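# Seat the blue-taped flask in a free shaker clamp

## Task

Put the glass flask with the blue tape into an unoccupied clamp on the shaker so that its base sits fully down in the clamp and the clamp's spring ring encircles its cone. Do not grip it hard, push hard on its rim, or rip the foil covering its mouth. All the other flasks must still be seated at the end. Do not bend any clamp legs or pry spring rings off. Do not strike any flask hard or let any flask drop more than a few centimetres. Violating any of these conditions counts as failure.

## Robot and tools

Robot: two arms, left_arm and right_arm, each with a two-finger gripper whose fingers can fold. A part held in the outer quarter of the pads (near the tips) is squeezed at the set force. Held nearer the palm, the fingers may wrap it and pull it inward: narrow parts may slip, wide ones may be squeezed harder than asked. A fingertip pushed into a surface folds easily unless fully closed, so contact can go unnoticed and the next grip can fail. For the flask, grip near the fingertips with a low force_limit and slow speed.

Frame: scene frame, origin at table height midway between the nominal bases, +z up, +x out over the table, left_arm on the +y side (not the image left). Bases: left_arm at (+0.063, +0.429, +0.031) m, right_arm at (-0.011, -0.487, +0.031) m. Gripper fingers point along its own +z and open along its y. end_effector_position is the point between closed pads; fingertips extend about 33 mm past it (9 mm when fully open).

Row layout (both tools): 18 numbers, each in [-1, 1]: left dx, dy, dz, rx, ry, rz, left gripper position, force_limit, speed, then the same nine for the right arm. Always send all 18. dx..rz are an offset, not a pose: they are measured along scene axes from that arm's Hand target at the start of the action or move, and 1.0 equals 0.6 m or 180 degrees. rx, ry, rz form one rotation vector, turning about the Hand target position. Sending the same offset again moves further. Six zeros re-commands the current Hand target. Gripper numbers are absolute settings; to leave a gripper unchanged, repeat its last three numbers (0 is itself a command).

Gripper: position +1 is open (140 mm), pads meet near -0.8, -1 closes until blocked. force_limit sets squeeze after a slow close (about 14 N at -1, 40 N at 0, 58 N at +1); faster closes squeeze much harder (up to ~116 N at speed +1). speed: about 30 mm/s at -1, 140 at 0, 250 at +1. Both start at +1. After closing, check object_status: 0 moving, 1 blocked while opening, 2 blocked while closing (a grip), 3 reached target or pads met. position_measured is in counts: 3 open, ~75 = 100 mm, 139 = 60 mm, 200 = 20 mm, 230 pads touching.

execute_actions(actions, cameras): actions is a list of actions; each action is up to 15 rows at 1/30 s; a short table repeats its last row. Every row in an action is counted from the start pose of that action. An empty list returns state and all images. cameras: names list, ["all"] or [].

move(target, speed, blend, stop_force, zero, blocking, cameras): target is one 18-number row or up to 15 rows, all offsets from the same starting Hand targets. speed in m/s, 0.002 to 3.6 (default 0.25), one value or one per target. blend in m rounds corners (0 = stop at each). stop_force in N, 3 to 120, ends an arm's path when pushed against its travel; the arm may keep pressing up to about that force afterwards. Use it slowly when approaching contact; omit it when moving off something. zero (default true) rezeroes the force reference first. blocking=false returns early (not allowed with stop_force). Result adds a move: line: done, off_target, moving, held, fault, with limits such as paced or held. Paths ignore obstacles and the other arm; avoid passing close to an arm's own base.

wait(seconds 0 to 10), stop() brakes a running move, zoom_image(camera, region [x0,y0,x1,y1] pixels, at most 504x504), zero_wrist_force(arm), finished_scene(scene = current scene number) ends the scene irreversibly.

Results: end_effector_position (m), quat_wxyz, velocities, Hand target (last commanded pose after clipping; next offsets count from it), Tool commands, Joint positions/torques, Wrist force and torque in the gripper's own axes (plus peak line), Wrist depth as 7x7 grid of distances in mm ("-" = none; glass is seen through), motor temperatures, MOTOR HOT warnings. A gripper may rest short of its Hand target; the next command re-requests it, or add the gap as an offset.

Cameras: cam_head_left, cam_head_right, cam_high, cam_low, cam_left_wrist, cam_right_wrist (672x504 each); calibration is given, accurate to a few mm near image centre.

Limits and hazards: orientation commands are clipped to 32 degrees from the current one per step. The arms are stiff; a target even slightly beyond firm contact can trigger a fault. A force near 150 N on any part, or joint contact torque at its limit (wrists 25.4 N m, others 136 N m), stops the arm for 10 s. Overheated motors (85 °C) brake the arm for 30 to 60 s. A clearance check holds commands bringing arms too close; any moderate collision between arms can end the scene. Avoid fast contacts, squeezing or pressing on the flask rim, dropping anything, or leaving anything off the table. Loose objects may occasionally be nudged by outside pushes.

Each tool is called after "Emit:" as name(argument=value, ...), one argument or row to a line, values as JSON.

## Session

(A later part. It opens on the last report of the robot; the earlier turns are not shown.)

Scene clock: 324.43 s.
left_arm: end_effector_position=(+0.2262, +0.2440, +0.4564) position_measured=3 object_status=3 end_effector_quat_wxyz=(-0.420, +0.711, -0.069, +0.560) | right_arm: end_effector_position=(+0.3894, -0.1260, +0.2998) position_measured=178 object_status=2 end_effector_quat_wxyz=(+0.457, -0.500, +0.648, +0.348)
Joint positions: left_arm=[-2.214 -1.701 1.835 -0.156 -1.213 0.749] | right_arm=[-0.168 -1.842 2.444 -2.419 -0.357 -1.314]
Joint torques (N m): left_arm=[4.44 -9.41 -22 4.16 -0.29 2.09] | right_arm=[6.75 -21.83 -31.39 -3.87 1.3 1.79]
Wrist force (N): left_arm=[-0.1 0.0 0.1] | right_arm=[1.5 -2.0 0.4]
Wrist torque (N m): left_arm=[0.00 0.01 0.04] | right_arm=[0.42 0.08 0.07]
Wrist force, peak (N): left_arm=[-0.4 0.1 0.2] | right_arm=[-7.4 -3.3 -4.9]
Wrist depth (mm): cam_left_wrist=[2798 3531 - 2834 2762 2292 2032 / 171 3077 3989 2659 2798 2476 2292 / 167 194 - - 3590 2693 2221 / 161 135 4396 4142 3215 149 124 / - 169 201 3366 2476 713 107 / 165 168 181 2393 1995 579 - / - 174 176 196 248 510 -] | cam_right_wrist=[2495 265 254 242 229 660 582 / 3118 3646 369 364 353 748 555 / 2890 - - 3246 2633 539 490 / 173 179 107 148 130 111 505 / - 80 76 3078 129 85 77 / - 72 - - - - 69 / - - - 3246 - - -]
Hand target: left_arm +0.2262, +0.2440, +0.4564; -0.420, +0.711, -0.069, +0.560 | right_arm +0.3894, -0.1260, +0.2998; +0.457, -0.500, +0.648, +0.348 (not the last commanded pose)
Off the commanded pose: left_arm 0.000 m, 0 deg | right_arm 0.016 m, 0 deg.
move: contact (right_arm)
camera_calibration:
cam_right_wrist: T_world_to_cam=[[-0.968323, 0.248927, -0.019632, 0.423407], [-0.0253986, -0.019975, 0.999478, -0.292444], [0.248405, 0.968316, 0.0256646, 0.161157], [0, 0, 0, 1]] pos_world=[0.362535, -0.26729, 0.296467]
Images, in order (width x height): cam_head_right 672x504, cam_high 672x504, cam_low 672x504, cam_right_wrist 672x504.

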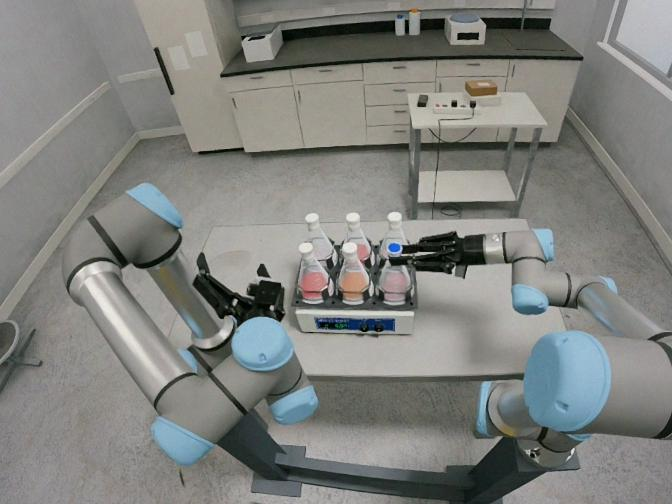

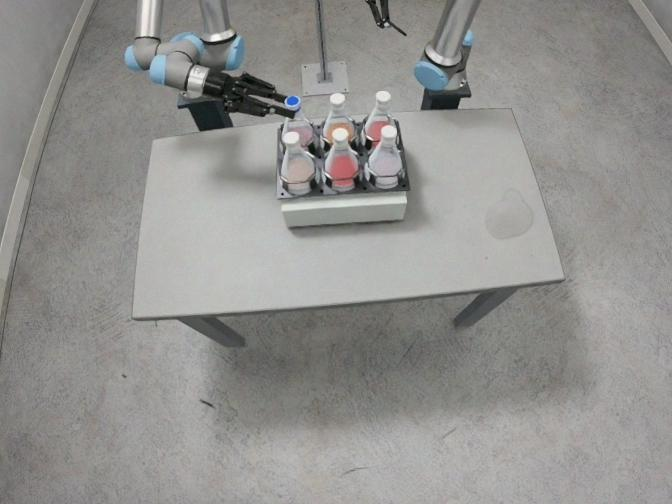

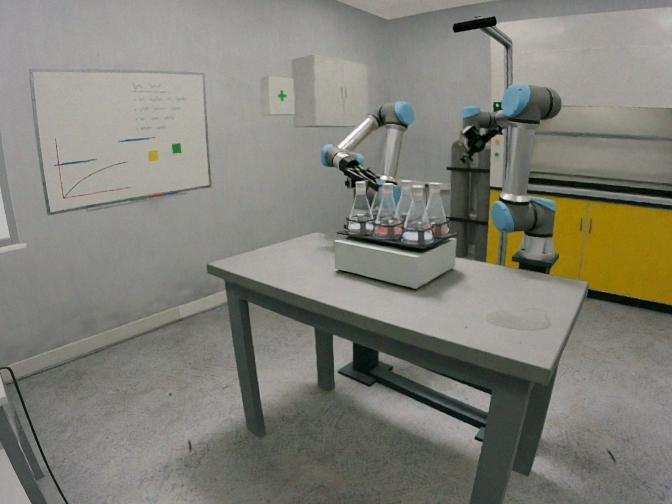

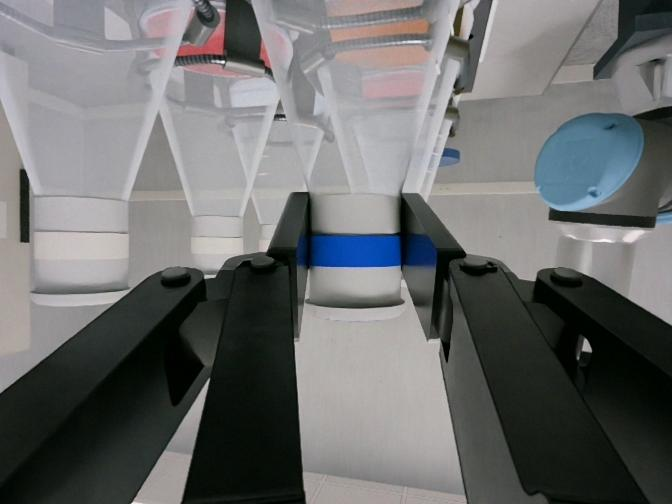

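Emit:
move(
  target=[0,0,0,0,0,0,1,1,1,0,0,-0.03,0,0,0,-0.98,-0.02,-1],
  speed=0.015,
  stop_force=15,
)

Emit:
execute_actions(
  actions=[
    [[0,0,0,0,0,0,1,1,1,0,0,0,0,0,0,0.35,-1,-1]],
    [[0,0,0,0,0,0,1,1,1,0,0,0,0,0,0,0.35,-1,-1]],
    [[0,0,0,0,0,0,1,1,1,0,0,0,0,0,0,0.35,-1,-1]],
    [[0,0,0,0,0,0,1,1,1,0,0,0,0,0,0,0.35,-1,-1]],
  ],
  cameras=["cam_head_right","cam_right_wrist","cam_high"],
)

Emit:
zoom_image(
  camera="cam_head_right",
  region=[340, 200, 430, 310],
)

Emit:
zoom_image(
  camera="cam_high",
  region=[260, 80, 340, 160],
)

Scene clock: 329.87 s.
left_arm: end_effector_position=(+0.2262, +0.2440, +0.4564) position_measured=3 object_status=3 end_effector_quat_wxyz=(-0.420, +0.711, -0.069, +0.560) | right_arm: end_effector_position=(+0.3895, -0.1259, +0.2989) position_measured=178 object_status=2 end_effector_quat_wxyz=(+0.458, -0.500, +0.648, +0.348)
Joint positions: left_arm=[-2.214 -1.701 1.835 -0.156 -1.213 0.749] | right_arm=[-0.168 -1.84 2.445 -2.424 -0.357 -1.314]
Joint torques (N m): left_arm=[4.43 -9.84 -22.54 3.89 -0.1 1.9] | right_arm=[11.29 -18.44 -24.99 -2.3 -0.57 2.18]
Wrist force (N): left_arm=[-0.1 0.2 0.0] | right_arm=[-8.2 -3.6 -5.0]
Wrist torque (N m): left_arm=[0.03 0.02 0.04] | right_arm=[0.51 -0.04 0.03]
Wrist force, peak (N): left_arm=[-0.3 0.2 0.0] | right_arm=[-18.1 -4.5 -11.4]
Wrist depth (mm): cam_left_wrist=[2564 - - 2872 2834 2292 2032 / 170 - - 3122 2872 2476 2367 / 167 2951 2798 3917 3264 2693 2267 / 160 127 - 4308 3531 149 118 / - 169 199 3168 2595 711 106 / 165 168 181 2476 761 587 - / - 175 176 197 589 504 -] | cam_right_wrist=[2370 265 252 239 230 644 566 / 3338 3435 375 362 355 - 555 / 2495 3950 - - 2194 528 486 / 173 - 107 148 130 111 519 / - 81 76 147 129 85 76 / - 72 - - - - 69 / - - - - - - -]
Hand target: left_arm +0.2262, +0.2440, +0.4564; -0.420, +0.711, -0.069, +0.560 | right_arm +0.3894, -0.1259, +0.2989; +0.458, -0.500, +0.648, +0.348 (not the last commanded pose)
Off the commanded pose: left_arm 0.000 m, 0 deg | right_arm 0.017 m, 0 deg.
move: contact (right_arm)

Scene clock: 332.07 s.
left_arm: end_effector_position=(+0.2262, +0.2440, +0.4564) position_measured=3 object_status=3 end_effector_quat_wxyz=(-0.420, +0.711, -0.069, +0.560) | right_arm: end_effector_position=(+0.3894, -0.1259, +0.2989) position_measured=85 object_status=0 end_effector_quat_wxyz=(+0.458, -0.500, +0.648, +0.348)
Joint positions: left_arm=[-2.214 -1.701 1.835 -0.156 -1.213 0.749] | right_arm=[-0.168 -1.84 2.445 -2.424 -0.357 -1.314]
Joint torques (N m): left_arm=[4.69 -10.06 -22.49 3.98 -0.18 2.04] | right_arm=[11.7 -18.78 -26.37 -3.95 3.36 -0.64]
Wrist force (N): left_arm=[-0.1 0.2 0.1] | right_arm=[1.5 0.3 0.4]
Wrist torque (N m): left_arm=[0.03 0.02 0.04] | right_arm=[0.28 0.08 0.28]
Wrist force, peak (N): left_arm=[-0.3 0.2 0.2] | right_arm=[-8.1 -3.7 -5.3]
Wrist depth (mm): cam_left_wrist=[- 3779 - 2911 2798 2341 2091 / 170 - - 3419 2693 2476 2292 / 167 3366 3419 6528 3264 2834 2244 / 161 135 3314 6528 3122 149 117 / - 169 211 3531 2762 704 106 / 165 168 182 2393 735 608 - / - 175 177 197 231 515 -] | cam_right_wrist=[2370 264 255 240 227 - 568 / 3078 3118 366 365 352 2788 550 / 2469 3246 3646 - 2821 528 485 / - 103 157 147 264 128 499 / - 86 - 150 - 114 82 / - - - - - - - / - - - - - - -]
Hand target: left_arm +0.2262, +0.2440, +0.4564; -0.420, +0.711, -0.069, +0.560 | right_arm +0.3894, -0.1259, +0.2989; +0.458, -0.500, +0.648, +0.348
Off the commanded pose: left_arm 0.000 m, 0 deg | right_arm 0.000 m, 0 deg.
Step readings (end_effector_position of left_arm | right_arm):
0: (+0.2262, +0.2440, +0.4564) | (+0.3895, -0.1259, +0.2989)
1: (+0.2262, +0.2440, +0.4564) | (+0.3895, -0.1259, +0.2989)
2: (+0.2262, +0.2440, +0.4564) | (+0.3895, -0.1259, +0.2989)
4: (+0.2262, +0.2440, +0.4564) | (+0.3894, -0.1259, +0.2989)
8: (+0.2262, +0.2440, +0.4564) | (+0.3894, -0.1259, +0.2989)
15: (+0.2262, +0.2440, +0.4564) | (+0.3894, -0.1259, +0.2989)
16: (+0.2262, +0.2440, +0.4564) | (+0.3894, -0.1259, +0.2989)
17: (+0.2262, +0.2440, +0.4564) | (+0.3894, -0.1259, +0.2989)
19: (+0.2262, +0.2440, +0.4564) | (+0.3894, -0.1259, +0.2989)
23: (+0.2262, +0.2440, +0.4564) | (+0.3894, -0.1259, +0.2989)
30: (+0.2262, +0.2440, +0.4564) | (+0.3894, -0.1259, +0.2989)
31: (+0.2262, +0.2440, +0.4564) | (+0.3894, -0.1259, +0.2989)
32: (+0.2262, +0.2440, +0.4564) | (+0.3894, -0.1259, +0.2989)
34: (+0.2262, +0.2440, +0.4564) | (+0.3894, -0.1259, +0.2989)
38: (+0.2262, +0.2440, +0.4564) | (+0.3894, -0.1259, +0.2989)
45: (+0.2262, +0.2440, +0.4564) | (+0.3894, -0.1259, +0.2989)
46: (+0.2262, +0.2440, +0.4564) | (+0.3894, -0.1259, +0.2989)
47: (+0.2262, +0.2440, +0.4564) | (+0.3894, -0.1259, +0.2989)
49: (+0.2262, +0.2440, +0.4564) | (+0.3894, -0.1259, +0.2989)
53: (+0.2262, +0.2440, +0.4564) | (+0.3894, -0.1259, +0.2989)
60: (+0.2262, +0.2440, +0.4564) | (+0.3894, -0.1259, +0.2989)
camera_calibration:
cam_right_wrist: T_world_to_cam=[[-0.968333, 0.248845, -0.0201898, 0.423633], [-0.0259867, -0.0200322, 0.999462, -0.291339], [0.248307, 0.968336, 0.0258645, 0.161137], [0, 0, 0, 1]] pos_world=[0.362635, -0.26729, 0.295568]
Images, in order (width x height): cam_head_right 672x504, cam_high 672x504, cam_right_wrist 672x504.

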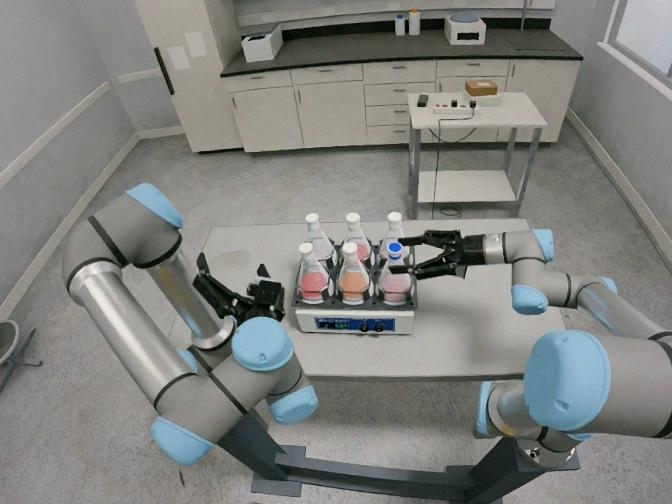

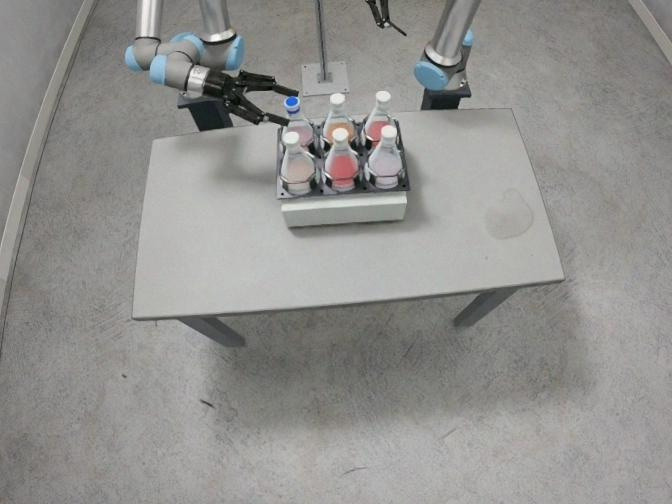

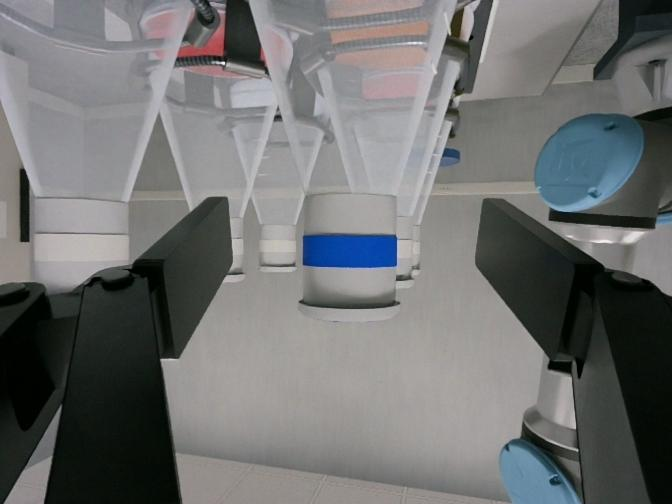

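Scaled by 4.582 from the camera's 672x504 image, which has a finer 960x720 frame.

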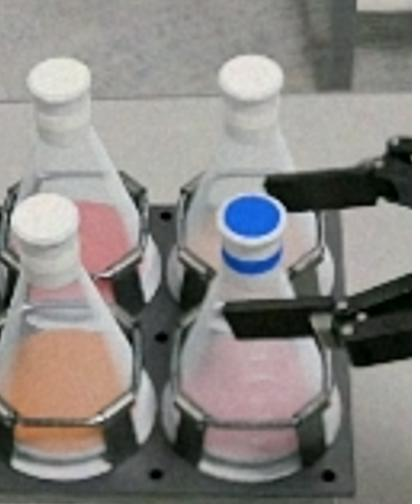

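Scaled by 6.300 from the camera's 672x504 image, which has a finer 960x720 frame.

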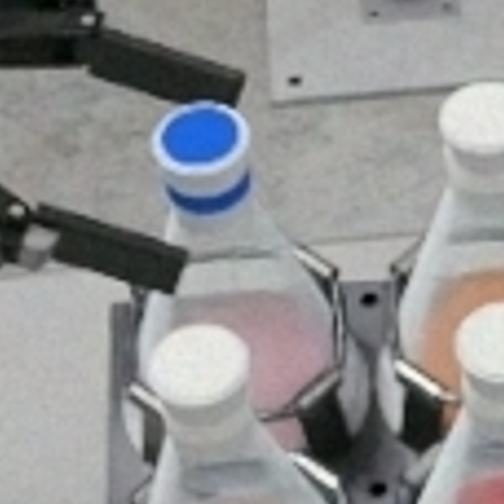

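Emit:
move(
  target=[0,0,0,0,0,0,1,1,1,-0.049,-0.182,0.069,0,0,0,0.35,-1,-1],
  speed=0.12,
  cameras=["cam_head_right","cam_right_wrist","cam_low"],
)

Emit:
zoom_image(
  camera="cam_right_wrist",
  region=[150, 0, 550, 300],
)

Emit:
zoom_image(
  camera="cam_head_right",
  region=[280, 200, 440, 320],
)

Scene clock: 336.53 s.
left_arm: end_effector_position=(+0.2262, +0.2440, +0.4564) position_measured=3 object_status=3 end_effector_quat_wxyz=(-0.420, +0.711, -0.069, +0.560) | right_arm: end_effector_position=(+0.3601, -0.2352, +0.3403) position_measured=85 object_status=3 end_effector_quat_wxyz=(+0.458, -0.500, +0.648, +0.348)
Joint positions: left_arm=[-2.214 -1.701 1.835 -0.156 -1.213 0.749] | right_arm=[-0.565 -2.059 2.21 -1.027 -0.457 -2.327]
Joint torques (N m): left_arm=[3.51 -10.28 -21.94 3.98 -0.15 2.07] | right_arm=[5.66 -15.48 -19.53 -0.01 1.52 -1.15]
Wrist force (N): left_arm=[-0.1 0.0 0.0] | right_arm=[1.5 0.5 0.7]
Wrist torque (N m): left_arm=[0.00 0.02 0.04] | right_arm=[0.29 0.08 0.18]
Wrist force, peak (N): left_arm=[-0.4 0.2 0.2] | right_arm=[2.1 0.1 1.8]
Wrist depth (mm): cam_left_wrist=[- 4142 3419 2872 2798 2367 1995 / 169 3314 2992 2798 2951 2534 2341 / 167 198 3590 3917 3366 2727 2292 / 161 127 - 3714 3419 149 116 / - 168 199 3531 2992 675 107 / 165 168 181 2316 718 585 - / - 174 176 197 573 499 -] | cam_right_wrist=[2469 342 369 350 436 752 653 / 2693 4086 3485 471 891 731 658 / 3246 3822 3291 262 3118 622 642 / 2633 99 402 - - 131 2962 / - 86 3038 - - 115 82 / - 3762 - - - - - / - - - 2693 - - -]
Hand target: left_arm +0.2262, +0.2440, +0.4564; -0.420, +0.711, -0.069, +0.560 | right_arm +0.3600, -0.2351, +0.3403; +0.458, -0.500, +0.648, +0.348
Off the commanded pose: left_arm 0.000 m, 0 deg | right_arm 0.000 m, 0 deg.
move: done
camera_calibration:
cam_right_wrist: T_world_to_cam=[[-0.968289, 0.249032, -0.0199674, 0.423154], [-0.0257999, -0.0201785, 0.999463, -0.335786], [0.248495, 0.968285, 0.0259636, 0.272993], [0, 0, 0, 1]] pos_world=[0.333235, -0.37649, 0.336967]
Images, in order (width x height): cam_head_right 672x504, cam_low 672x504, cam_right_wrist 672x504.

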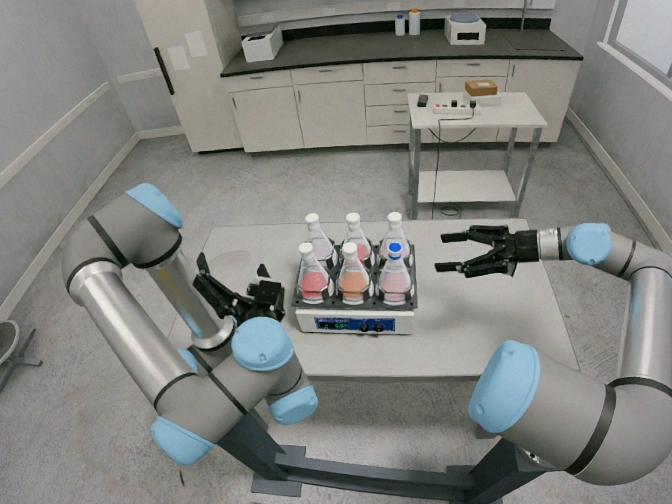

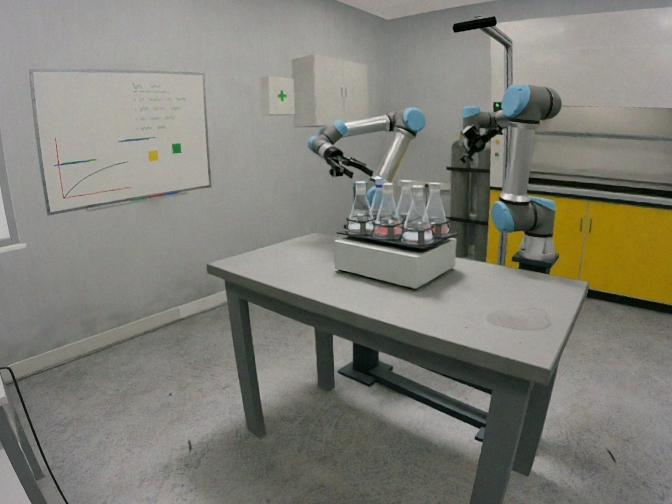

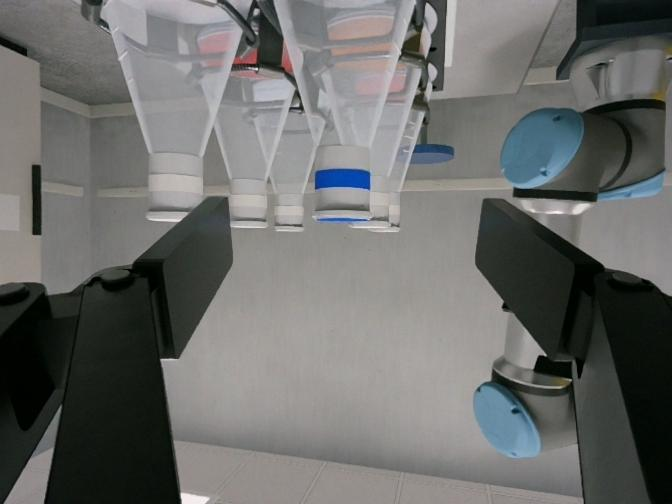

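Scaled by 1.260 from the camera's 672x504 image, which has a finer 960x720 frame.

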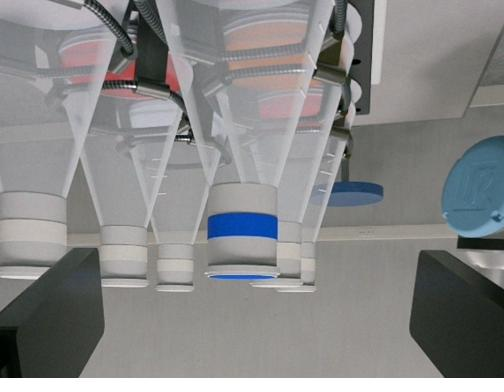

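Scaled by 3.150 from the camera's 672x504 image, which has a finer 960x720 frame.

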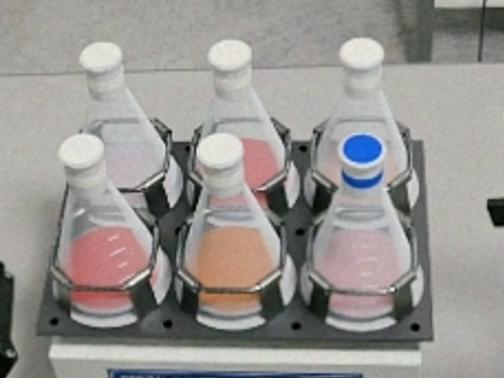

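Emit:
finished_scene(
  scene=1,
)

The scene is finished: the task was done.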